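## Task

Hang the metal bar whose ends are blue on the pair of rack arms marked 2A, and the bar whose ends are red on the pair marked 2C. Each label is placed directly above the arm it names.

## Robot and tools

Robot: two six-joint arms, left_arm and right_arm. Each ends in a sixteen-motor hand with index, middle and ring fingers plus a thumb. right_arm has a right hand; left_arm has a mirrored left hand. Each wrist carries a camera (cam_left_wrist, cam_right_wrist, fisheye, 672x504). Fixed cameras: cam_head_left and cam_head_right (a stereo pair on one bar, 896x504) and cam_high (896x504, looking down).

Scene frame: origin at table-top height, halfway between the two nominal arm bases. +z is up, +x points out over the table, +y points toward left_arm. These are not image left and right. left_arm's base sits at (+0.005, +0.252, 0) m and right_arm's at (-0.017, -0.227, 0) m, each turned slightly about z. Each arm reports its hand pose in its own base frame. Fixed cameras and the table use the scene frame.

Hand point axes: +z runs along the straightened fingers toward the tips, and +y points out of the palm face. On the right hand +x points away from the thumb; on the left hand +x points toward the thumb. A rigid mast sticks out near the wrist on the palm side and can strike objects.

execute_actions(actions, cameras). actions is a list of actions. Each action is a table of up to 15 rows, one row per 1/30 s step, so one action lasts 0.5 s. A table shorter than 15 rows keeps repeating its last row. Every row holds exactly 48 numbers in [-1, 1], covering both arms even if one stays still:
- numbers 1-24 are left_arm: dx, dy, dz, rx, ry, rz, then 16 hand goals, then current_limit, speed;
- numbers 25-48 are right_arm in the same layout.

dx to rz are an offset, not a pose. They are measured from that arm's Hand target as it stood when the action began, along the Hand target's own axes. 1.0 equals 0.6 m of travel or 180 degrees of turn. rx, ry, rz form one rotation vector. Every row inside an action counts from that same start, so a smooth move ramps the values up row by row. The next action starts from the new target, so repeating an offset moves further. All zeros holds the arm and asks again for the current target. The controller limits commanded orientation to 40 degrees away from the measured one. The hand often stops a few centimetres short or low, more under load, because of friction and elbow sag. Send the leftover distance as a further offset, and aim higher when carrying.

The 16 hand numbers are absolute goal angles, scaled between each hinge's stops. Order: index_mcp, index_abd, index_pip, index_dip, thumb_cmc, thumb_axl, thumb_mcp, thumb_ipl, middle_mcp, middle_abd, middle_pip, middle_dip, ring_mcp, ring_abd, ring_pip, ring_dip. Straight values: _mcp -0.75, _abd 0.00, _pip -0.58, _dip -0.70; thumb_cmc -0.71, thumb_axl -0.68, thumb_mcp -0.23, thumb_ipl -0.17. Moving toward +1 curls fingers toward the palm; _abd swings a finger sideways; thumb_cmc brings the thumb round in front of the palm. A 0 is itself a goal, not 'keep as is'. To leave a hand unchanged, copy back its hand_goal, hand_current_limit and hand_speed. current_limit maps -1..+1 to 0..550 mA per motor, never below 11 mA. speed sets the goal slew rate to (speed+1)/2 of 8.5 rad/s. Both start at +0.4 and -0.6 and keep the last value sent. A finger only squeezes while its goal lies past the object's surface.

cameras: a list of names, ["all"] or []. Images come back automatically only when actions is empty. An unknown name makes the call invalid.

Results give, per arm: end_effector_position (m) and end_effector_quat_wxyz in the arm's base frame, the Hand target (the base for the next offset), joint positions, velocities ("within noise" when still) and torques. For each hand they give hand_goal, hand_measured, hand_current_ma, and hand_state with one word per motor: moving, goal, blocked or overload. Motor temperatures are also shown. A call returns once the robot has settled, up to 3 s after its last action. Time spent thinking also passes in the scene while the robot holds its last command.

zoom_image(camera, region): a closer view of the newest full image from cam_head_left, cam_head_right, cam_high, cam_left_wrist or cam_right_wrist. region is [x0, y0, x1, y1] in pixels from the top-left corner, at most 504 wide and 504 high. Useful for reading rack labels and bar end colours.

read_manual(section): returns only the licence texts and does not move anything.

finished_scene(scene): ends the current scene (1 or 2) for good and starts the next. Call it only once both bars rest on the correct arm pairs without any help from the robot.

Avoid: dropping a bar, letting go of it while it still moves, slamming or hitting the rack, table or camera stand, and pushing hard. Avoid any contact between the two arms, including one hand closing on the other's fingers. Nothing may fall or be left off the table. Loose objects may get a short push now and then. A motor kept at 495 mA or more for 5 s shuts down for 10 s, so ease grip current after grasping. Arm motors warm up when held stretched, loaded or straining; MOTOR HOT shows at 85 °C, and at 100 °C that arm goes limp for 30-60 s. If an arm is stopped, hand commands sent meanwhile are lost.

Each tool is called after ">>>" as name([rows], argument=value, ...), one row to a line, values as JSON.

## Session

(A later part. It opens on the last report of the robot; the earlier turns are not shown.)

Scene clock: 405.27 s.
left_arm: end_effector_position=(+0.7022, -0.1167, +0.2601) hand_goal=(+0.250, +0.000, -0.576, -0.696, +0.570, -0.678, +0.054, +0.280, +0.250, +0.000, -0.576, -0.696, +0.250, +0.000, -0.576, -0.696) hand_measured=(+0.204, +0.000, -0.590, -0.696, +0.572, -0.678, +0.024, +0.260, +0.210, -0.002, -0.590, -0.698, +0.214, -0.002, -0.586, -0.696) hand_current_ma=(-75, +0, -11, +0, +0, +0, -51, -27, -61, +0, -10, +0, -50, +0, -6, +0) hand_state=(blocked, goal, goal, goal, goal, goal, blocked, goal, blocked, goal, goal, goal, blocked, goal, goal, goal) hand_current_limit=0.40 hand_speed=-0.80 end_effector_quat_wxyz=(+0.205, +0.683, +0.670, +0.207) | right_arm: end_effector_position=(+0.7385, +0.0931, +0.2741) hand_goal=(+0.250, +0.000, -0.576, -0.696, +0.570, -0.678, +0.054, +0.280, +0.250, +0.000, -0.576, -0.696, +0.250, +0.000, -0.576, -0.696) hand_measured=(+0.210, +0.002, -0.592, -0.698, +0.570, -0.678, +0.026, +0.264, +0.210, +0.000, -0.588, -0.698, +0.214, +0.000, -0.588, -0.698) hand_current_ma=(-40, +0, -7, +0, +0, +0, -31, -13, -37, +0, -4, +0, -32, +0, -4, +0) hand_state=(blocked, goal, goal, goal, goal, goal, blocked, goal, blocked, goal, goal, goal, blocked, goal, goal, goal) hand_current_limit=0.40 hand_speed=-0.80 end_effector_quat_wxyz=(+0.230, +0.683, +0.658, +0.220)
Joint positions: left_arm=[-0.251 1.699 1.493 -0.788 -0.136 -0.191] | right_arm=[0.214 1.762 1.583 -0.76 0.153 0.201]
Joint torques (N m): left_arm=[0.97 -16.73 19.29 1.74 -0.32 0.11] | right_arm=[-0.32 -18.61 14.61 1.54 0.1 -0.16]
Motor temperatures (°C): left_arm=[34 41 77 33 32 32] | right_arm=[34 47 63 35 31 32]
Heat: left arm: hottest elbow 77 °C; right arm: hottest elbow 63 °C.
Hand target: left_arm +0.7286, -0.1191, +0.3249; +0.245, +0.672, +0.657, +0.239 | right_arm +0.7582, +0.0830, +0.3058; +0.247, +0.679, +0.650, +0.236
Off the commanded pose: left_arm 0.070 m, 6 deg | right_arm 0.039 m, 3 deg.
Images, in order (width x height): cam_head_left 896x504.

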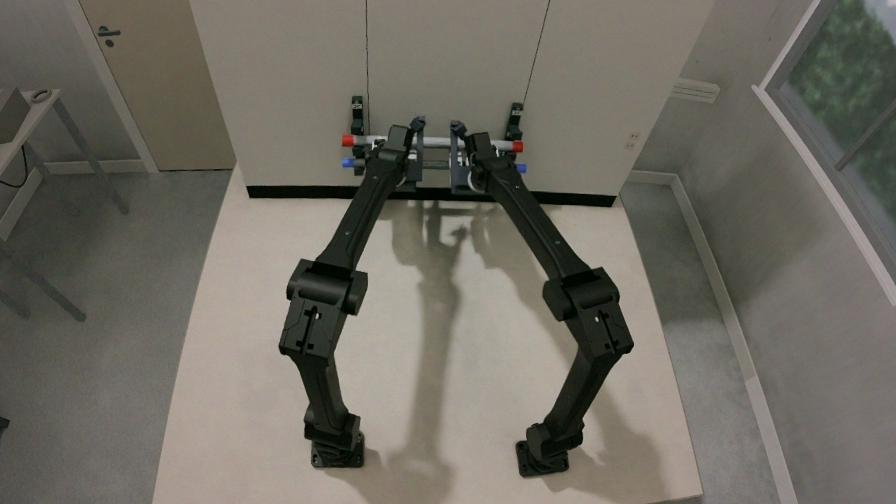

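>>> execute_actions([
  [[0,0.021,-0.0148,0,0,0,0.25,0,-0.576,-0.696,0.571,-0.678,0.055,0.28,0.25,0,-0.576,-0.696,0.25,0,-0.576,-0.696,0.4,-0.8,0,0.021,-0.0148,0,0,0,0.25,0,-0.576,-0.696,0.571,-0.678,0.055,0.28,0.25,0,-0.576,-0.696,0.25,0,-0.576,-0.696,0.4,-0.8]],
], cameras=["cam_head_left"])

>>> zoom_image(camera="cam_head_left", region=[330, 85, 430, 200])

>>> zoom_image(camera="cam_head_left", region=[470, 85, 570, 200])

Scene clock: 420.43 s.
left_arm: end_effector_position=(+0.7022, -0.1167, +0.2632) hand_goal=(+0.250, +0.000, -0.576, -0.696, +0.570, -0.678, +0.054, +0.280, +0.250, +0.000, -0.576, -0.696, +0.250, +0.000, -0.576, -0.696) hand_measured=(+0.202, +0.000, -0.592, -0.696, +0.570, -0.678, +0.024, +0.266, +0.210, -0.002, -0.590, -0.698, +0.214, -0.002, -0.586, -0.698) hand_current_ma=(-81, +0, -12, +0, +0, +0, -51, -18, -62, +0, -11, +0, -50, +0, -7, +0) hand_state=(blocked, goal, goal, goal, goal, goal, blocked, goal, blocked, goal, goal, goal, blocked, goal, goal, goal) hand_current_limit=0.40 hand_speed=-0.80 end_effector_quat_wxyz=(+0.194, +0.686, +0.672, +0.200) | right_arm: end_effector_position=(+0.7395, +0.0926, +0.2755) hand_goal=(+0.250, +0.000, -0.576, -0.696, +0.570, -0.678, +0.054, +0.280, +0.250, +0.000, -0.576, -0.696, +0.250, +0.000, -0.576, -0.696) hand_measured=(+0.208, +0.002, -0.594, -0.698, +0.570, -0.678, +0.026, +0.268, +0.210, +0.000, -0.588, -0.698, +0.216, +0.000, -0.588, -0.698) hand_current_ma=(-41, +0, -9, +0, +0, +0, -31, -7, -37, +0, -4, +0, -30, +0, -4, +0) hand_state=(blocked, goal, goal, goal, goal, goal, blocked, goal, blocked, goal, goal, goal, blocked, goal, goal, goal) hand_current_limit=0.40 hand_speed=-0.80 end_effector_quat_wxyz=(+0.223, +0.685, +0.661, +0.210)
Joint positions: left_arm=[-0.251 1.706 1.522 -0.836 -0.136 -0.191] | right_arm=[0.212 1.772 1.613 -0.807 0.15 0.201]
Joint velocities: left_arm=[-0.015 -0.005 -0.002 -0.002 0.037 0.168] | right_arm=[within noise]
Joint torques (N m): left_arm=[0.91 -17.49 20.31 1.98 -0.31 0.1] | right_arm=[-0.09 -19.19 15.54 1.69 0.2 -0.18]
Motor temperatures (°C): left_arm=[34 41 78 33 32 32] | right_arm=[34 47 63 35 31 32]
Heat: left arm: hottest elbow 78 °C; right arm: hottest elbow 63 °C.
Hand target: left_arm +0.7325, -0.1191, +0.3398; +0.245, +0.672, +0.657, +0.239 | right_arm +0.7621, +0.0828, +0.3207; +0.247, +0.679, +0.650, +0.236
Off the commanded pose: left_arm 0.082 m, 8 deg | right_arm 0.052 m, 4 deg.
Images, in order (width x height): cam_head_left 896x504.

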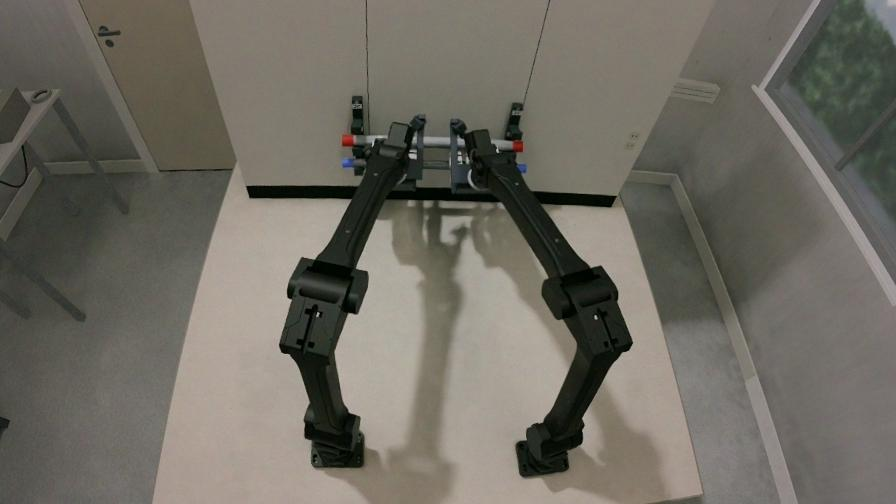

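Scaled by 4.383.

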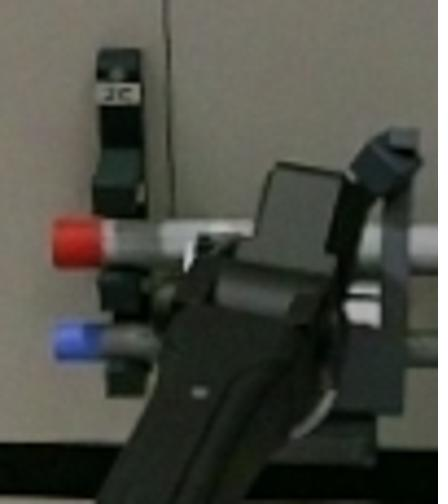

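Scaled by 4.383.

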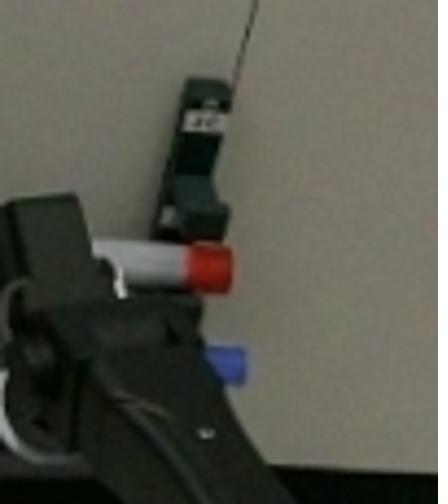

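>>> execute_actions([
  [[0,0.0124,-0.011,-0.022,0,0,0.25,0,-0.576,-0.696,0.571,-0.678,0.055,0.28,0.25,0,-0.576,-0.696,0.25,0,-0.576,-0.696,0.4,-0.8,0,0.0124,-0.011,-0.016,0,0,0.25,0,-0.576,-0.696,0.571,-0.678,0.055,0.28,0.25,0,-0.576,-0.696,0.25,0,-0.576,-0.696,0.4,-0.8]],
], cameras=["cam_head_left"])

>>> zoom_image(camera="cam_head_left", region=[330, 85, 430, 200])

>>> zoom_image(camera="cam_head_left", region=[470, 85, 570, 200])

Scene clock: 432.63 s.
left_arm: end_effector_position=(+0.7022, -0.1168, +0.2633) hand_goal=(+0.250, +0.000, -0.576, -0.696, +0.570, -0.678, +0.054, +0.280, +0.250, +0.000, -0.576, -0.696, +0.250, +0.000, -0.576, -0.696) hand_measured=(+0.200, +0.000, -0.592, -0.696, +0.570, -0.678, +0.024, +0.266, +0.210, -0.002, -0.592, -0.698, +0.214, -0.002, -0.586, -0.698) hand_current_ma=(-85, +0, -13, +0, +0, +0, -51, -16, -62, +0, -12, +0, -50, +0, -7, +0) hand_state=(blocked, goal, goal, goal, goal, goal, blocked, goal, blocked, goal, goal, goal, blocked, goal, goal, goal) hand_current_limit=0.40 hand_speed=-0.80 end_effector_quat_wxyz=(+0.194, +0.686, +0.671, +0.203) | right_arm: end_effector_position=(+0.7397, +0.0927, +0.2758) hand_goal=(+0.250, +0.000, -0.576, -0.696, +0.570, -0.678, +0.054, +0.280, +0.250, +0.000, -0.576, -0.696, +0.250, +0.000, -0.576, -0.696) hand_measured=(+0.208, +0.002, -0.594, -0.698, +0.568, -0.678, +0.026, +0.270, +0.210, +0.000, -0.588, -0.698, +0.216, +0.000, -0.588, -0.698) hand_current_ma=(-42, +0, -9, +0, +0, +0, -31, -5, -37, +0, -4, +0, -30, +0, -4, +0) hand_state=(blocked, goal, goal, goal, goal, goal, blocked, goal, blocked, goal, goal, goal, blocked, goal, goal, goal) hand_current_limit=0.40 hand_speed=-0.80 end_effector_quat_wxyz=(+0.223, +0.685, +0.661, +0.210)
Joint positions: left_arm=[-0.252 1.706 1.521 -0.833 -0.142 -0.191] | right_arm=[0.212 1.772 1.613 -0.806 0.15 0.201]
Joint torques (N m): left_arm=[0.73 -19.43 16.7 5.63 -0.66 0.15] | right_arm=[-0.21 -20.95 13.63 3.64 0.69 -0.21]
Motor temperatures (°C): left_arm=[34 42 82 33 32 32] | right_arm=[34 46 63 35 31 32]
Heat: left arm: hottest elbow 82 °C; right arm: hottest elbow 63 °C.
Hand target: left_arm +0.7340, -0.1192, +0.3496; +0.268, +0.663, +0.648, +0.262 | right_arm +0.7636, +0.0828, +0.3306; +0.264, +0.673, +0.644, +0.253
Off the commanded pose: left_arm 0.092 m, 11 deg | right_arm 0.061 m, 7 deg.
Images, in order (width x height): cam_head_left 896x504.

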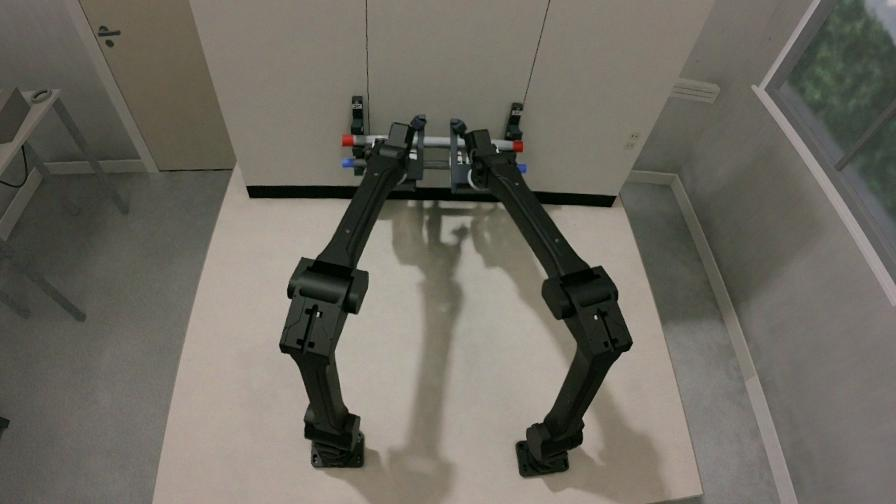

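Scaled by 4.383.

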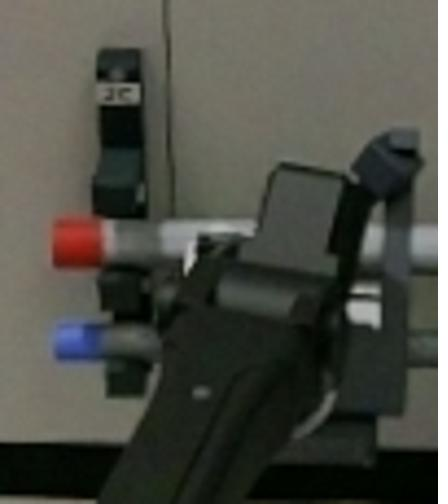

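Scaled by 4.383.

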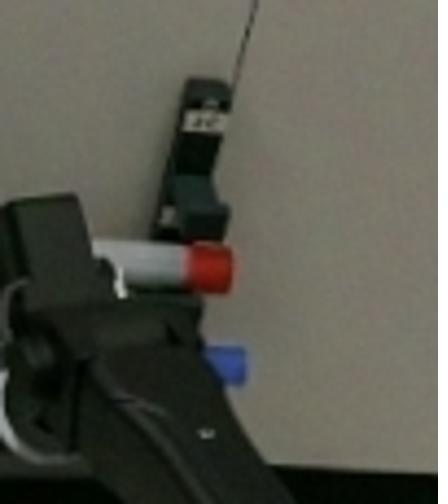

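>>> execute_actions([
  [[0,0.021,-0.0148,-0.012,0,0,0.25,0,-0.576,-0.696,0.571,-0.678,0.055,0.28,0.25,0,-0.576,-0.696,0.25,0,-0.576,-0.696,0.4,-0.8,0,0.021,-0.0148,-0.014,0,0,0.25,0,-0.576,-0.696,0.571,-0.678,0.055,0.28,0.25,0,-0.576,-0.696,0.25,0,-0.576,-0.696,0.4,-0.8]],
], cameras=["cam_head_left"])

>>> zoom_image(camera="cam_head_left", region=[330, 85, 430, 200])

>>> zoom_image(camera="cam_head_left", region=[470, 85, 570, 200])

Scene clock: 442.73 s.
left_arm: end_effector_position=(+0.7021, -0.1177, +0.2640) hand_goal=(+0.250, +0.000, -0.576, -0.696, +0.570, -0.678, +0.054, +0.280, +0.250, +0.000, -0.576, -0.696, +0.250, +0.000, -0.576, -0.696) hand_measured=(+0.198, +0.000, -0.594, -0.696, +0.568, -0.678, +0.026, +0.268, +0.210, -0.002, -0.592, -0.698, +0.214, -0.002, -0.586, -0.698) hand_current_ma=(-90, +0, -14, +0, +0, +0, -49, -15, -62, +0, -14, -1, -50, +0, -7, +0) hand_state=(blocked, goal, goal, goal, goal, goal, blocked, goal, blocked, goal, goal, goal, blocked, goal, goal, goal) hand_current_limit=0.40 hand_speed=-0.80 end_effector_quat_wxyz=(+0.193, +0.686, +0.671, +0.206) | right_arm: end_effector_position=(+0.7403, +0.0919, +0.2769) hand_goal=(+0.250, +0.000, -0.576, -0.696, +0.570, -0.678, +0.054, +0.280, +0.250, +0.000, -0.576, -0.696, +0.250, +0.000, -0.576, -0.696) hand_measured=(+0.208, +0.004, -0.594, -0.698, +0.568, -0.678, +0.026, +0.270, +0.210, +0.000, -0.588, -0.698, +0.216, +0.000, -0.588, -0.698) hand_current_ma=(-43, +0, -9, +0, +0, +0, -31, -4, -37, +0, -4, +0, -28, +0, -4, +0) hand_state=(blocked, goal, goal, goal, goal, goal, blocked, goal, blocked, goal, goal, goal, blocked, goal, goal, goal) hand_current_limit=0.40 hand_speed=-0.80 end_effector_quat_wxyz=(+0.226, +0.685, +0.659, +0.211)
Joint positions: left_arm=[-0.255 1.706 1.521 -0.831 -0.15 -0.191] | right_arm=[0.212 1.772 1.613 -0.801 0.155 0.202]
Joint torques (N m): left_arm=[0.56 -20.42 16.85 6.42 -0.69 0.22] | right_arm=[-0.21 -21.89 13.46 4.49 0.89 -0.28]
Motor temperatures (°C): left_arm=[34 43 82 33 32 32] | right_arm=[34 47 62 36 31 32]
Heat: left arm: hottest elbow 82 °C; right arm: hottest elbow 62 °C.
Hand target: left_arm +0.7369, -0.1192, +0.3648; +0.280, +0.658, +0.643, +0.274 | right_arm +0.7668, +0.0826, +0.3457; +0.279, +0.667, +0.638, +0.267
Off the commanded pose: left_arm 0.107 m, 13 deg | right_arm 0.074 m, 9 deg.
Images, in order (width x height): cam_head_left 896x504.

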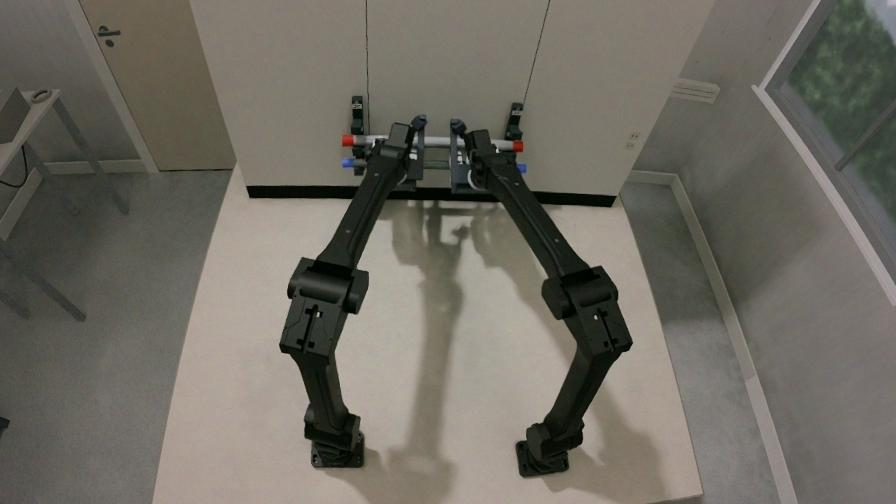

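Scaled by 4.383.

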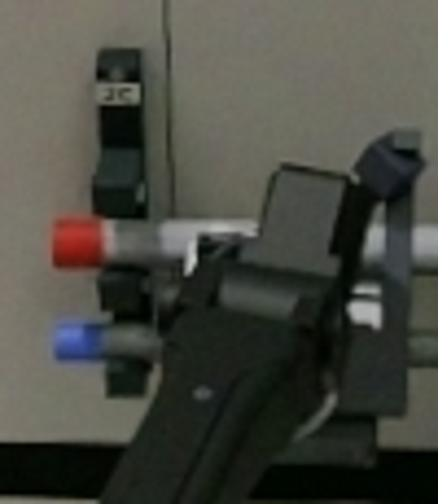

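Scaled by 4.383.

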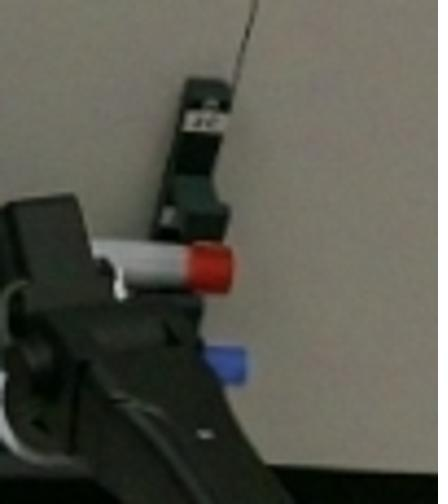

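>>> execute_actions([
  [[0,0.0257,-0.0211,0,0,0,0.25,0,-0.576,-0.696,0.571,-0.678,0.055,0.28,0.25,0,-0.576,-0.696,0.25,0,-0.576,-0.696,0.4,-0.8,0,0.0257,-0.0211,0,0,0,0.25,0,-0.576,-0.696,0.571,-0.678,0.055,0.28,0.25,0,-0.576,-0.696,0.25,0,-0.576,-0.696,0.4,-0.8]],
], cameras=["cam_head_left"])

>>> zoom_image(camera="cam_head_left", region=[330, 85, 430, 200])

>>> zoom_image(camera="cam_head_left", region=[470, 85, 570, 200])

Scene clock: 451.90 s.
left_arm: end_effector_position=(+0.7021, -0.1177, +0.2640) hand_goal=(+0.250, +0.000, -0.576, -0.696, +0.570, -0.678, +0.054, +0.280, +0.250, +0.000, -0.576, -0.696, +0.250, +0.000, -0.576, -0.696) hand_measured=(+0.198, +0.000, -0.594, -0.696, +0.568, -0.678, +0.026, +0.268, +0.208, -0.002, -0.594, -0.698, +0.214, -0.002, -0.586, -0.698) hand_current_ma=(-92, +0, -15, +0, +0, +0, -46, -15, -64, +0, -14, -1, -50, +0, -7, -1) hand_state=(blocked, goal, goal, goal, goal, goal, blocked, goal, blocked, goal, goal, goal, blocked, goal, goal, goal) hand_current_limit=0.40 hand_speed=-0.80 end_effector_quat_wxyz=(+0.193, +0.686, +0.671, +0.206) | right_arm: end_effector_position=(+0.7403, +0.0919, +0.2769) hand_goal=(+0.250, +0.000, -0.576, -0.696, +0.570, -0.678, +0.054, +0.280, +0.250, +0.000, -0.576, -0.696, +0.250, +0.000, -0.576, -0.696) hand_measured=(+0.208, +0.004, -0.594, -0.698, +0.568, -0.678, +0.026, +0.272, +0.210, +0.000, -0.588, -0.698, +0.216, +0.000, -0.588, -0.698) hand_current_ma=(-43, +0, -9, +0, +0, +0, -31, -4, -37, +0, -4, +0, -28, +0, -4, +0) hand_state=(blocked, goal, goal, goal, goal, goal, blocked, goal, blocked, goal, goal, goal, blocked, goal, goal, goal) hand_current_limit=0.40 hand_speed=-0.80 end_effector_quat_wxyz=(+0.226, +0.685, +0.659, +0.211)
Joint positions: left_arm=[-0.255 1.706 1.521 -0.831 -0.15 -0.191] | right_arm=[0.212 1.772 1.613 -0.801 0.155 0.202]
Joint torques (N m): left_arm=[0.73 -21.19 20.33 4.46 -0.69 0.22] | right_arm=[0.09 -22.65 16.76 2.96 0.87 -0.31]
Motor temperatures (°C): left_arm=[34 43 82 34 32 32] | right_arm=[34 47 62 36 31 32]
Heat: left arm: hottest elbow 82 °C; right arm: hottest elbow 62 °C.
Hand target: left_arm +0.7384, -0.1193, +0.3847; +0.280, +0.658, +0.643, +0.274 | right_arm +0.7686, +0.0825, +0.3655; +0.279, +0.667, +0.638, +0.267
Off the commanded pose: left_arm 0.126 m, 13 deg | right_arm 0.093 m, 9 deg.
Images, in order (width x height): cam_head_left 896x504.

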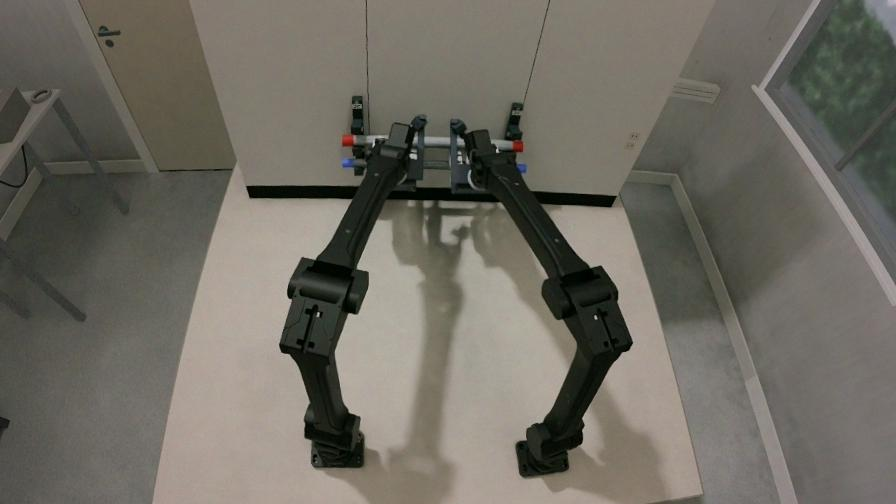

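Scaled by 4.383.

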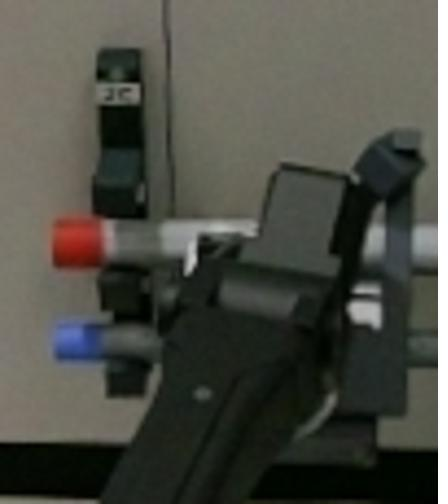

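Scaled by 4.383.

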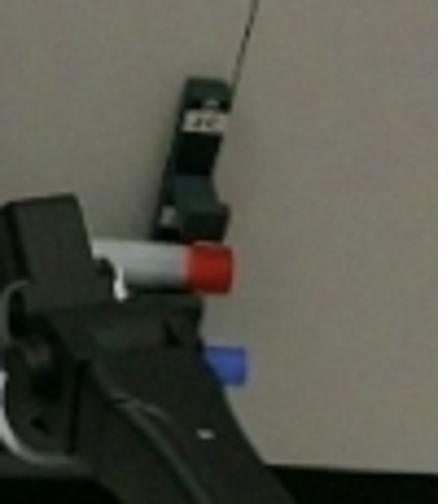

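>>> execute_actions([
  [[0,0.0193,-0.0158,0,0,0,0.25,0,-0.576,-0.696,0.571,-0.678,0.055,0.28,0.25,0,-0.576,-0.696,0.25,0,-0.576,-0.696,0.4,-0.8,0,0.0193,-0.0158,0,0,0,0.25,0,-0.576,-0.696,0.571,-0.678,0.055,0.28,0.25,0,-0.576,-0.696,0.25,0,-0.576,-0.696,0.4,-0.8]],
], cameras=["cam_head_left"])

>>> zoom_image(camera="cam_head_left", region=[330, 85, 430, 200])

>>> zoom_image(camera="cam_head_left", region=[470, 85, 570, 200])

Scene clock: 464.70 s.
left_arm: end_effector_position=(+0.7019, -0.1177, +0.2650) hand_goal=(+0.250, +0.000, -0.576, -0.696, +0.570, -0.678, +0.054, +0.280, +0.250, +0.000, -0.576, -0.696, +0.250, +0.000, -0.576, -0.696) hand_measured=(+0.194, +0.000, -0.596, -0.698, +0.568, -0.678, +0.030, +0.270, +0.206, -0.002, -0.596, -0.702, +0.214, -0.002, -0.588, -0.700) hand_current_ma=(-101, +0, -19, +0, +0, +0, -37, -10, -69, +0, -19, -3, -50, +0, -9, -2) hand_state=(blocked, goal, blocked, goal, goal, goal, blocked, goal, blocked, goal, blocked, goal, blocked, goal, goal, goal) hand_current_limit=0.40 hand_speed=-0.80 end_effector_quat_wxyz=(+0.193, +0.686, +0.671, +0.207) | right_arm: end_effector_position=(+0.7400, +0.0918, +0.2792) hand_goal=(+0.250, +0.000, -0.576, -0.696, +0.570, -0.678, +0.054, +0.280, +0.250, +0.000, -0.576, -0.696, +0.250, +0.000, -0.576, -0.696) hand_measured=(+0.204, +0.004, -0.600, -0.700, +0.568, -0.678, +0.030, +0.276, +0.208, +0.000, -0.592, -0.700, +0.216, +0.000, -0.590, -0.700) hand_current_ma=(-51, +1, -14, -1, +0, +0, -21, -1, -41, +0, -7, -1, -30, +0, -6, +0) hand_state=(blocked, goal, blocked, goal, goal, goal, blocked, goal, blocked, goal, goal, goal, blocked, goal, goal, goal) hand_current_limit=0.40 hand_speed=-0.80 end_effector_quat_wxyz=(+0.223, +0.686, +0.661, +0.207)
Joint positions: left_arm=[-0.255 1.704 1.521 -0.831 -0.15 -0.191] | right_arm=[0.212 1.773 1.627 -0.824 0.155 0.202]
Joint torques (N m): left_arm=[0.67 -21.42 22.98 3.04 -0.67 0.22] | right_arm=[-0.44 -22.95 18.26 2.55 0.87 -0.3]
Motor temperatures (°C): left_arm=[34 44 86 34 32 32] | right_arm=[34 47 64 36 32 32]
Heat: left arm: hottest elbow 86 °C; right arm: hottest elbow 64 °C. Fold the left arm in close to its base, or ease its load, before you think long.
Hand target: left_arm +0.7396, -0.1193, +0.3996; +0.280, +0.658, +0.643, +0.274 | right_arm +0.7700, +0.0825, +0.3804; +0.279, +0.667, +0.638, +0.267
Off the commanded pose: left_arm 0.140 m, 13 deg | right_arm 0.106 m, 10 deg.
MOTOR HOT: joint 3 (elbow) of the left arm reports 86 °C; the controller stops that arm at 100 °C. To cool a motor, set the load down, stop pushing, or move to a pose that needs little force.
Images, in order (width x height): cam_head_left 896x504.

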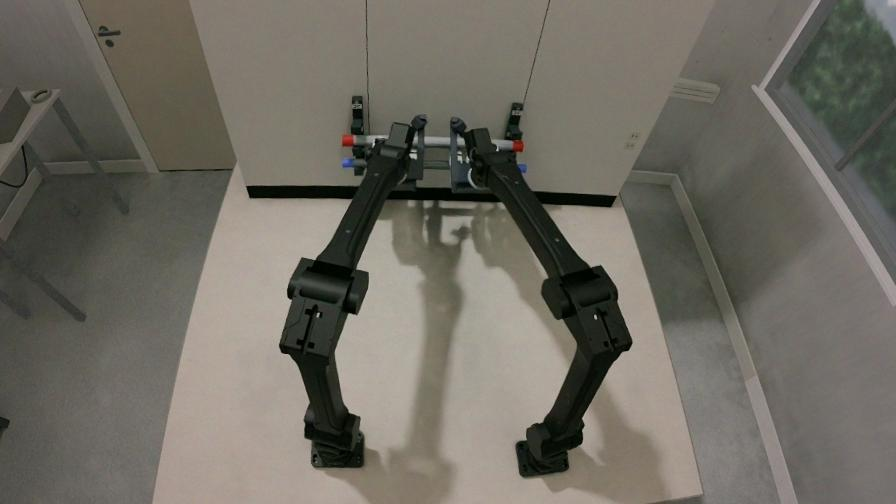

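Scaled by 4.383.

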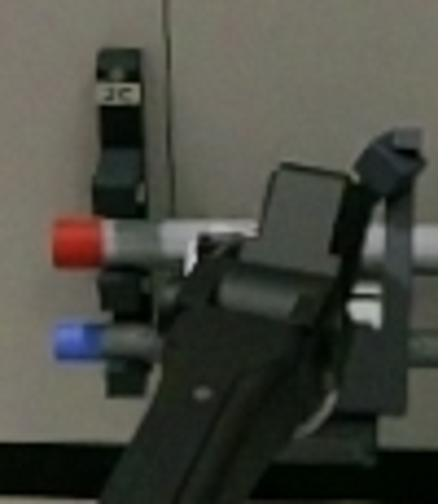

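Scaled by 4.383.

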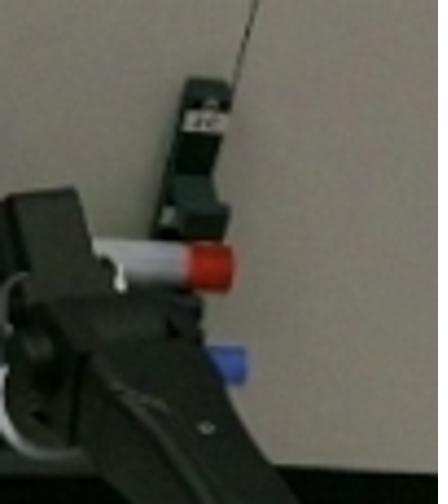

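>>> execute_actions([
  [[0,0.0273,-0.0365,-0.0127,0,0,0.25,0,-0.576,-0.696,0.571,-0.678,0.055,0.28,0.25,0,-0.576,-0.696,0.25,0,-0.576,-0.696,0.4,-0.8,0,0.0273,-0.0365,-0.0127,0,0,0.25,0,-0.576,-0.696,0.571,-0.678,0.055,0.28,0.25,0,-0.576,-0.696,0.25,0,-0.576,-0.696,0.4,-0.8]],
], cameras=[])

Scene clock: 494.30 s.
left_arm: end_effector_position=(+0.7012, -0.1174, +0.2806) hand_goal=(+0.250, +0.000, -0.576, -0.696, +0.570, -0.678, +0.054, +0.280, +0.250, +0.000, -0.576, -0.696, +0.250, +0.000, -0.576, -0.696) hand_measured=(+0.190, +0.000, -0.602, -0.706, +0.574, -0.676, +0.046, +0.276, +0.192, -0.002, -0.604, -0.704, +0.190, -0.002, -0.600, -0.700) hand_current_ma=(-118, +0, -28, -6, +1, +0, -6, -2, -112, +0, -32, -4, -118, +0, -25, -2) hand_state=(blocked, goal, blocked, goal, goal, goal, goal, goal, blocked, goal, blocked, goal, blocked, goal, blocked, goal) hand_current_limit=0.40 hand_speed=-0.80 end_effector_quat_wxyz=(+0.200, +0.686, +0.665, +0.216) | right_arm: end_effector_position=(+0.7394, +0.0912, +0.2847) hand_goal=(+0.250, +0.000, -0.576, -0.696, +0.570, -0.678, +0.054, +0.280, +0.250, +0.000, -0.576, -0.696, +0.250, +0.000, -0.576, -0.696) hand_measured=(+0.192, +0.012, -0.612, -0.712, +0.566, -0.680, +0.046, +0.278, +0.204, +0.002, -0.594, -0.700, +0.222, +0.000, -0.586, -0.700) hand_current_ma=(-78, +3, -29, -6, +0, +0, -4, +0, -48, +0, -8, -1, -21, +0, -3, +0) hand_state=(blocked, goal, blocked, goal, goal, goal, goal, goal, blocked, goal, goal, goal, blocked, goal, goal, goal) hand_current_limit=0.40 hand_speed=-0.80 end_effector_quat_wxyz=(+0.226, +0.686, +0.659, +0.209)
Joint positions: left_arm=[-0.255 1.687 1.527 -0.831 -0.156 -0.178] | right_arm=[0.212 1.767 1.629 -0.824 0.158 0.202]
Joint torques (N m): left_arm=[0.32 -22.24 23.42 3.23 -0.69 0.15] | right_arm=[-0.09 -24.94 18.54 2.7 1.16 -0.33]
Motor temperatures (°C): left_arm=[34 42 97 33 32 32] | right_arm=[34 48 80 36 32 32]
Heat: left arm: hottest elbow 97 °C; right arm: hottest elbow 80 °C. Fold the left arm in close to its base, or ease its load, before you think long.
Hand target: left_arm +0.7352, -0.1192, +0.4266; +0.293, +0.652, +0.638, +0.287 | right_arm +0.7659, +0.0827, +0.4075; +0.292, +0.661, +0.632, +0.279
Off the commanded pose: left_arm 0.150 m, 14 deg | right_arm 0.126 m, 12 deg.
MOTOR HOT: still on. Joint 3 (elbow) of the left arm reports 97 °C.
No camera images: "cameras" was empty.

>>> execute_actions([
  [[0,-0.157,0.0743,0,0,0,0.25,0,-0.576,-0.696,0.571,-0.678,0.055,0.28,0.25,0,-0.576,-0.696,0.25,0,-0.576,-0.696,0.4,-0.8,0,-0.090,0.045,0,0,0,0.25,0,-0.576,-0.696,0.571,-0.678,0.055,0.28,0.25,0,-0.576,-0.696,0.25,0,-0.576,-0.696,0.4,-0.8]],
], cameras=[])

Scene clock: 501.10 s.
left_arm: end_effector_position=(+0.7006, -0.1176, +0.2643) hand_goal=(+0.250, +0.000, -0.576, -0.696, +0.570, -0.678, +0.054, +0.280, +0.250, +0.000, -0.576, -0.696, +0.250, +0.000, -0.576, -0.696) hand_measured=(+0.190, +0.000, -0.602, -0.702, +0.572, -0.676, +0.046, +0.276, +0.192, +0.000, -0.602, -0.704, +0.194, +0.000, -0.598, -0.702) hand_current_ma=(-118, +0, -28, -2, +1, +0, -6, -2, -112, +0, -28, -3, -105, +0, -22, -2) hand_state=(blocked, goal, blocked, goal, goal, goal, goal, goal, blocked, goal, blocked, goal, blocked, goal, blocked, goal) hand_current_limit=0.40 hand_speed=-0.80 end_effector_quat_wxyz=(+0.246, +0.670, +0.656, +0.246) | right_arm: end_effector_position=(+0.7393, +0.0906, +0.2781) hand_goal=(+0.250, +0.000, -0.576, -0.696, +0.570, -0.678, +0.054, +0.280, +0.250, +0.000, -0.576, -0.696, +0.250, +0.000, -0.576, -0.696) hand_measured=(+0.196, +0.012, -0.608, -0.710, +0.572, -0.678, +0.046, +0.278, +0.202, +0.004, -0.594, -0.700, +0.210, +0.002, -0.592, -0.700) hand_current_ma=(-68, +4, -24, -6, +0, +0, -4, +0, -54, +0, -9, -1, -38, +0, -7, -1) hand_state=(blocked, goal, blocked, goal, goal, goal, goal, goal, blocked, goal, goal, goal, blocked, goal, goal, goal) hand_current_limit=0.40 hand_speed=-0.80 end_effector_quat_wxyz=(+0.242, +0.680, +0.654, +0.227)
Joint positions: left_arm=[-0.257 1.666 1.39 -0.6 -0.16 -0.178] | right_arm=[0.212 1.755 1.566 -0.723 0.164 0.196]
Joint torques (N m): left_arm=[-0.32 -20.42 11.99 4.44 -0.68 0.09] | right_arm=[0.44 -24.12 10.95 4.3 0.98 -0.24]
Motor temperatures (°C): left_arm=[34 43 98 33 32 32] | right_arm=[34 49 81 36 32 32]
Heat: left arm: hottest elbow 98 °C; right arm: hottest elbow 81 °C. Fold the left arm in close to its base, or ease its load, before you think long.
Hand target: left_arm +0.7060, -0.1185, +0.3265; +0.293, +0.652, +0.638, +0.287 | right_arm +0.7495, +0.0834, +0.3494; +0.292, +0.661, +0.632, +0.279
Off the commanded pose: left_arm 0.062 m, 8 deg | right_arm 0.072 m, 9 deg.
MOTOR HOT: still on. Joint 3 (elbow) of the left arm reports 98 °C.
No camera images: "cameras" was empty.

>>> execute_actions([
  [[0,0,0,0,0,0,0.25,0,-0.576,-0.696,0.571,-0.678,0.055,0.28,0.25,0,-0.576,-0.696,0.25,0,-0.576,-0.696,0.4,-0.8,0,0,0,0,0,0,0.25,0,-0.576,-0.696,0.571,-0.678,0.055,0.28,0.25,0,-0.576,-0.696,0.25,0,-0.576,-0.696,0.4,-0.8]],
], cameras=["cam_left_wrist","cam_right_wrist","cam_high","cam_head_left"])

>>> zoom_image(camera="cam_head_left", region=[330, 85, 430, 200])

>>> zoom_image(camera="cam_head_left", region=[470, 85, 570, 200])

Scene clock: 520.30 s.
left_arm: end_effector_position=(+0.7006, -0.1176, +0.2643) hand_goal=(+0.250, +0.000, -0.576, -0.696, +0.570, -0.678, +0.054, +0.280, +0.250, +0.000, -0.576, -0.696, +0.250, +0.000, -0.576, -0.696) hand_measured=(+0.190, +0.000, -0.602, -0.702, +0.572, -0.676, +0.046, +0.276, +0.192, +0.000, -0.602, -0.704, +0.194, +0.000, -0.598, -0.702) hand_current_ma=(-118, +0, -28, -2, +1, +0, -6, -2, -112, +0, -28, -3, -105, +0, -22, -2) hand_state=(blocked, goal, blocked, goal, goal, goal, goal, goal, blocked, goal, blocked, goal, blocked, goal, blocked, goal) hand_current_limit=0.40 hand_speed=-0.80 end_effector_quat_wxyz=(+0.246, +0.670, +0.656, +0.246) | right_arm: end_effector_position=(+0.7393, +0.0906, +0.2781) hand_goal=(+0.250, +0.000, -0.576, -0.696, +0.570, -0.678, +0.054, +0.280, +0.250, +0.000, -0.576, -0.696, +0.250, +0.000, -0.576, -0.696) hand_measured=(+0.196, +0.012, -0.608, -0.710, +0.572, -0.678, +0.046, +0.278, +0.202, +0.004, -0.594, -0.700, +0.210, +0.002, -0.592, -0.700) hand_current_ma=(-68, +4, -24, -6, +0, +0, -4, +0, -54, +0, -9, -1, -38, +0, -7, -1) hand_state=(blocked, goal, blocked, goal, goal, goal, goal, goal, blocked, goal, goal, goal, blocked, goal, goal, goal) hand_current_limit=0.40 hand_speed=-0.80 end_effector_quat_wxyz=(+0.242, +0.680, +0.654, +0.227)
Joint positions: left_arm=[-0.257 1.666 1.39 -0.6 -0.16 -0.178] | right_arm=[0.212 1.755 1.566 -0.723 0.164 0.196]
Joint torques (N m): left_arm=[-0.32 -20.25 11.95 4.49 -0.69 0.08] | right_arm=[0.56 -24.29 10.85 4.29 0.97 -0.24]
Motor temperatures (°C): left_arm=[34 42 86 34 33 32] | right_arm=[34 48 74 36 32 32]
Heat: left arm: hottest elbow 86 °C; right arm: hottest elbow 74 °C. Fold the left arm in close to its base, or ease its load, before you think long.
Hand target: left_arm +0.7060, -0.1185, +0.3265; +0.293, +0.652, +0.638, +0.287 | right_arm +0.7495, +0.0834, +0.3494; +0.292, +0.661, +0.632, +0.279
Off the commanded pose: left_arm 0.062 m, 8 deg | right_arm 0.072 m, 9 deg.
MOTOR HOT: still on. Joint 3 (elbow) of the left arm reports 86 °C.
camera_calibration:
cam_left_wrist: T_world_to_cam=[[-0.48905, -0.733492, -0.472037, 0.352059], [-0.870217, 0.447262, 0.206588, 0.561624], [0.059594, 0.511807, -0.857031, 0.368648], [0, 0, 0, 1]] pos_world=[0.63894, -0.181637, 0.366103]
cam_right_wrist: T_world_to_cam=[[0.44889, -0.804903, 0.38811, -0.330203], [-0.892957, -0.387747, 0.228647, 0.583365], [-0.0335499, -0.449203, -0.892799, 0.436662], [0, 0, 0, 1]] pos_world=[0.683795, 0.156567, 0.384622]
Images, in order (width x height): cam_head_left 896x504, cam_high 896x504, cam_left_wrist 672x504, cam_right_wrist 672x504.

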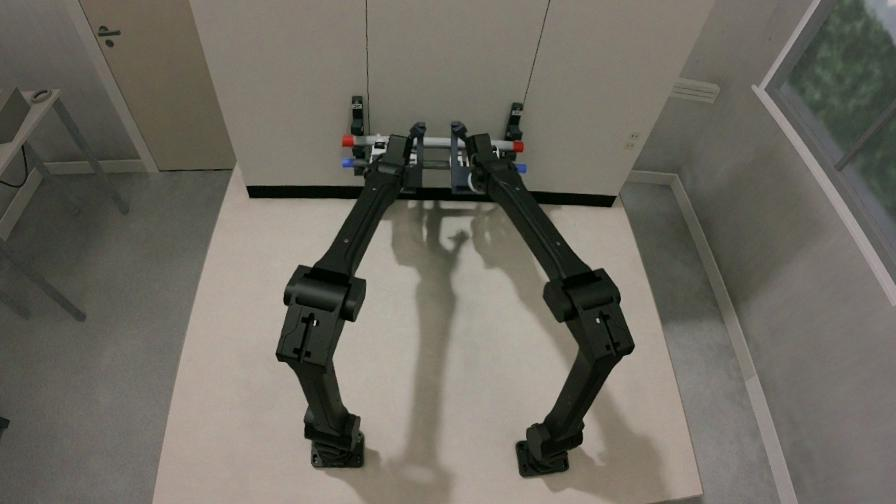

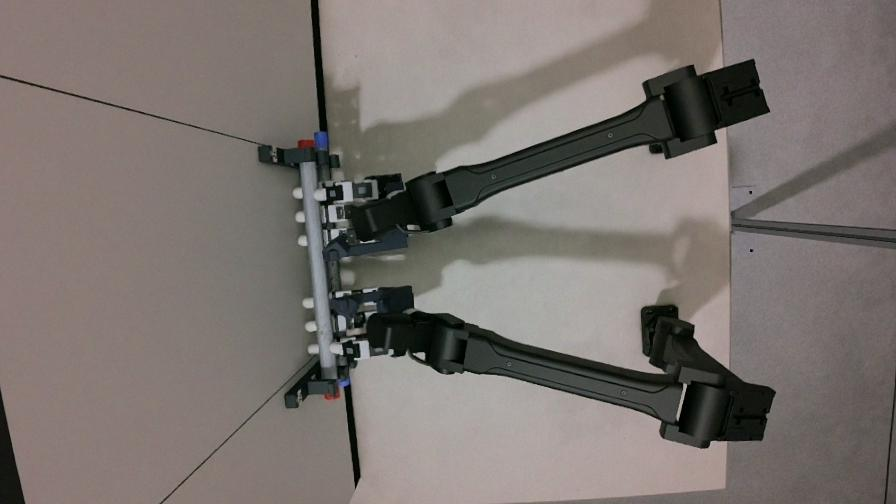

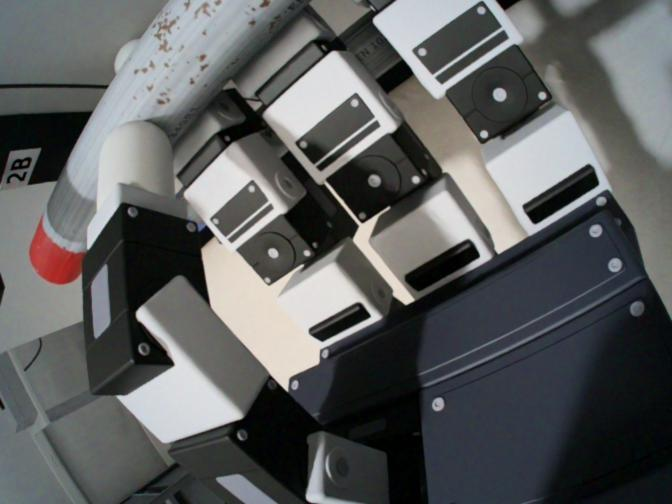

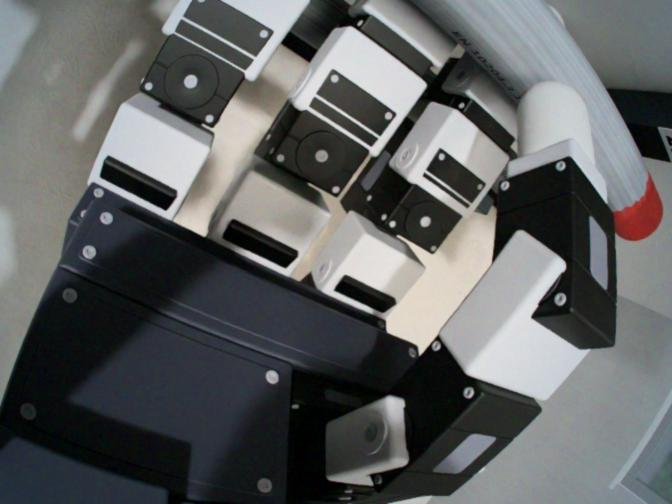

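Scaled by 4.383.

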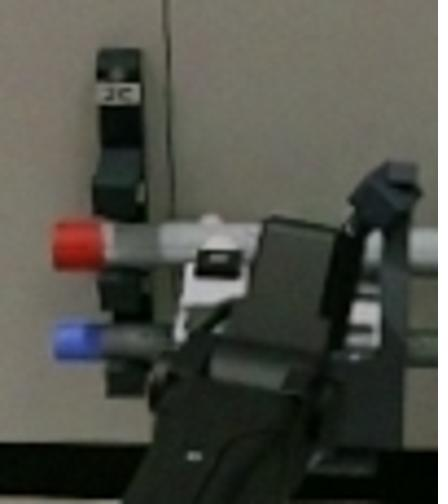

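Scaled by 4.383.

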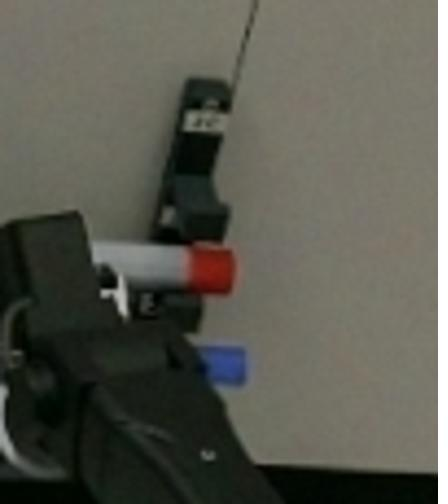

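>>> execute_actions([
  [[0,0.0623,-0.0553,0,0,0,0.29,0,-0.576,-0.696,0.571,-0.678,0.045,0.32,0.29,0,-0.576,-0.696,0.29,0,-0.576,-0.696,0.6,-0.8,0,0.0374,-0.0332,0,0,0,0.28,0,-0.576,-0.696,0.571,-0.678,0.05,0.31,0.28,0,-0.576,-0.696,0.28,0,-0.576,-0.696,0.6,-0.8]],
  [[0,0.0623,-0.0553,0,0,0,0.29,0,-0.576,-0.696,0.571,-0.678,0.045,0.32,0.29,0,-0.576,-0.696,0.29,0,-0.576,-0.696,0.6,-0.8,0,0.0374,-0.0332,0,0,0,0.28,0,-0.576,-0.696,0.571,-0.678,0.05,0.31,0.28,0,-0.576,-0.696,0.28,0,-0.576,-0.696,0.6,-0.8]],
  [[0,0.0249,-0.0221,0,0,0,0.29,0,-0.576,-0.696,0.571,-0.678,0.045,0.32,0.29,0,-0.576,-0.696,0.29,0,-0.576,-0.696,0.6,-0.8,0,0.0249,-0.0221,0,0,0,0.28,0,-0.576,-0.696,0.571,-0.678,0.05,0.31,0.28,0,-0.576,-0.696,0.28,0,-0.576,-0.696,0.6,-0.8]],
  [[0,-0.0374,0.0332,0,0,0,0.29,0,-0.576,-0.696,0.571,-0.678,0.045,0.32,0.29,0,-0.576,-0.696,0.29,0,-0.576,-0.696,0.6,-0.8,0,-0.0312,0.0277,0,0,0,0.28,0,-0.576,-0.696,0.571,-0.678,0.05,0.31,0.28,0,-0.576,-0.696,0.28,0,-0.576,-0.696,0.6,-0.8]],
], cameras=["cam_head_left","cam_left_wrist","cam_right_wrist"])

>>> zoom_image(camera="cam_head_left", region=[330, 85, 430, 200])

>>> zoom_image(camera="cam_head_left", region=[470, 85, 570, 200])

Scene clock: 583.90 s.
left_arm: end_effector_position=(+0.6816, -0.1148, +0.3007) hand_goal=(+0.290, +0.000, -0.576, -0.696, +0.570, -0.678, +0.044, +0.320, +0.290, +0.000, -0.576, -0.696, +0.290, +0.000, -0.576, -0.696) hand_measured=(+0.192, +0.004, -0.614, -0.702, +0.574, -0.676, +0.046, +0.322, +0.200, +0.004, -0.608, -0.706, +0.206, +0.000, -0.608, -0.706) hand_current_ma=(-251, +1, -51, -3, +1, +1, +1, +0, -222, +1, -38, -5, -198, +0, -40, -7) hand_state=(blocked, goal, blocked, goal, goal, goal, goal, goal, blocked, goal, blocked, goal, blocked, goal, blocked, goal) hand_current_limit=0.60 hand_speed=-0.80 end_effector_quat_wxyz=(+0.203, +0.686, +0.662, +0.221) | right_arm: end_effector_position=(+0.7328, +0.0907, +0.3143) hand_goal=(+0.280, +0.000, -0.576, -0.696, +0.570, -0.678, +0.050, +0.310, +0.280, +0.000, -0.576, -0.696, +0.280, +0.000, -0.576, -0.696) hand_measured=(+0.202, +0.012, -0.614, -0.710, +0.568, -0.678, +0.052, +0.308, +0.208, +0.004, -0.598, -0.702, +0.224, +0.002, -0.600, -0.700) hand_current_ma=(-129, +3, -30, -5, +0, +0, +0, +0, -111, +0, -13, -1, -71, +0, -13, -1) hand_state=(blocked, goal, blocked, goal, goal, goal, goal, goal, blocked, goal, blocked, goal, blocked, goal, blocked, goal) hand_current_limit=0.60 hand_speed=-0.80 end_effector_quat_wxyz=(+0.238, +0.676, +0.665, +0.212)
Joint positions: left_arm=[-0.26 1.624 1.493 -0.848 -0.162 -0.175] | right_arm=[0.212 1.732 1.646 -0.855 0.165 0.175]
Joint torques (N m): left_arm=[0.03 -20.78 18.5 5.3 -0.69 0.06] | right_arm=[0.56 -23.41 14.31 4.18 0.87 -0.12]
Motor temperatures (°C): left_arm=[34 42 71 34 33 32] | right_arm=[34 49 65 36 33 32]
Heat: left arm: hottest elbow 71 °C; right arm: hottest elbow 65 °C.
Hand target: left_arm +0.7060, -0.1185, +0.4164; +0.293, +0.652, +0.638, +0.287 | right_arm +0.7502, +0.0833, +0.4043; +0.292, +0.661, +0.632, +0.279
Off the commanded pose: left_arm 0.118 m, 14 deg | right_arm 0.092 m, 11 deg.
MOTOR HOT: cleared for the motors of the left arm.
camera_calibration:
cam_left_wrist: T_world_to_cam=[[-0.53841, -0.717505, -0.441929, 0.388496], [-0.842354, 0.443601, 0.306036, 0.487095], [-0.0235421, 0.537034, -0.843232, 0.455017], [0, 0, 0, 1]] pos_world=[0.630189, -0.181688, 0.406304]
cam_right_wrist: T_world_to_cam=[[0.472967, -0.789534, 0.391073, -0.361226], [-0.879545, -0.39689, 0.262449, 0.549669], [-0.0519993, -0.468096, -0.882146, 0.480742], [0, 0, 0, 1]] pos_world=[0.679304, 0.157991, 0.42109]
Images, in order (width x height): cam_head_left 896x504, cam_left_wrist 672x504, cam_right_wrist 672x504.

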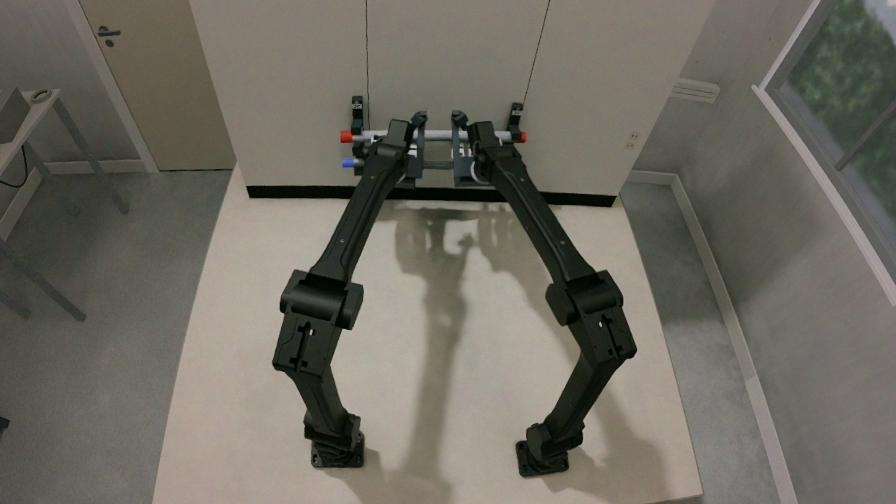

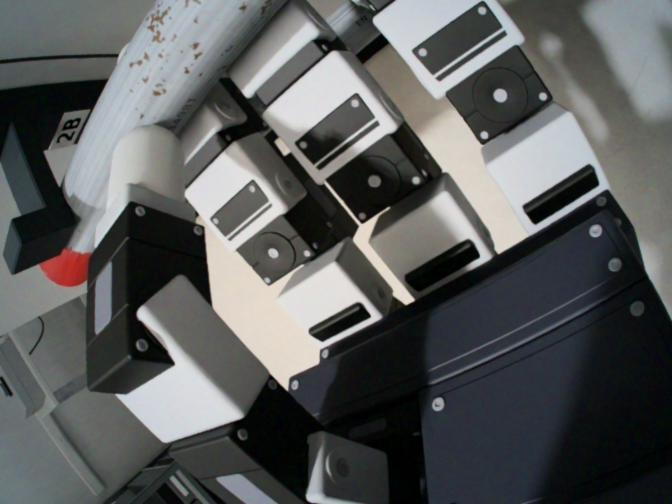

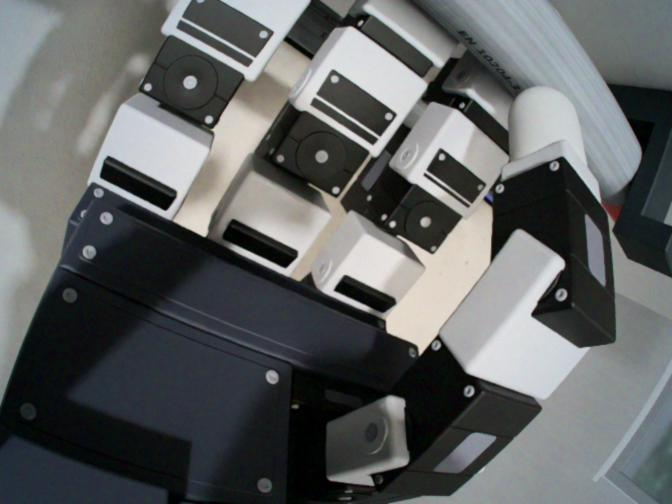

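Scaled by 4.383.

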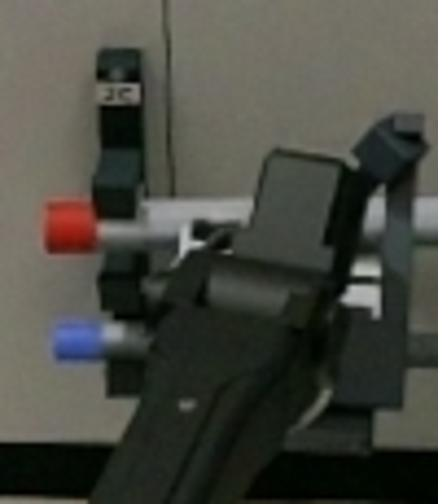

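Scaled by 4.383.

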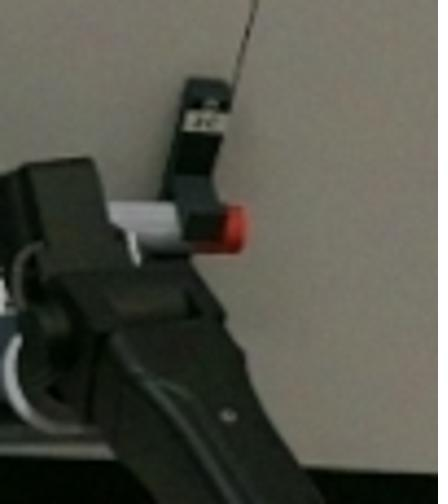

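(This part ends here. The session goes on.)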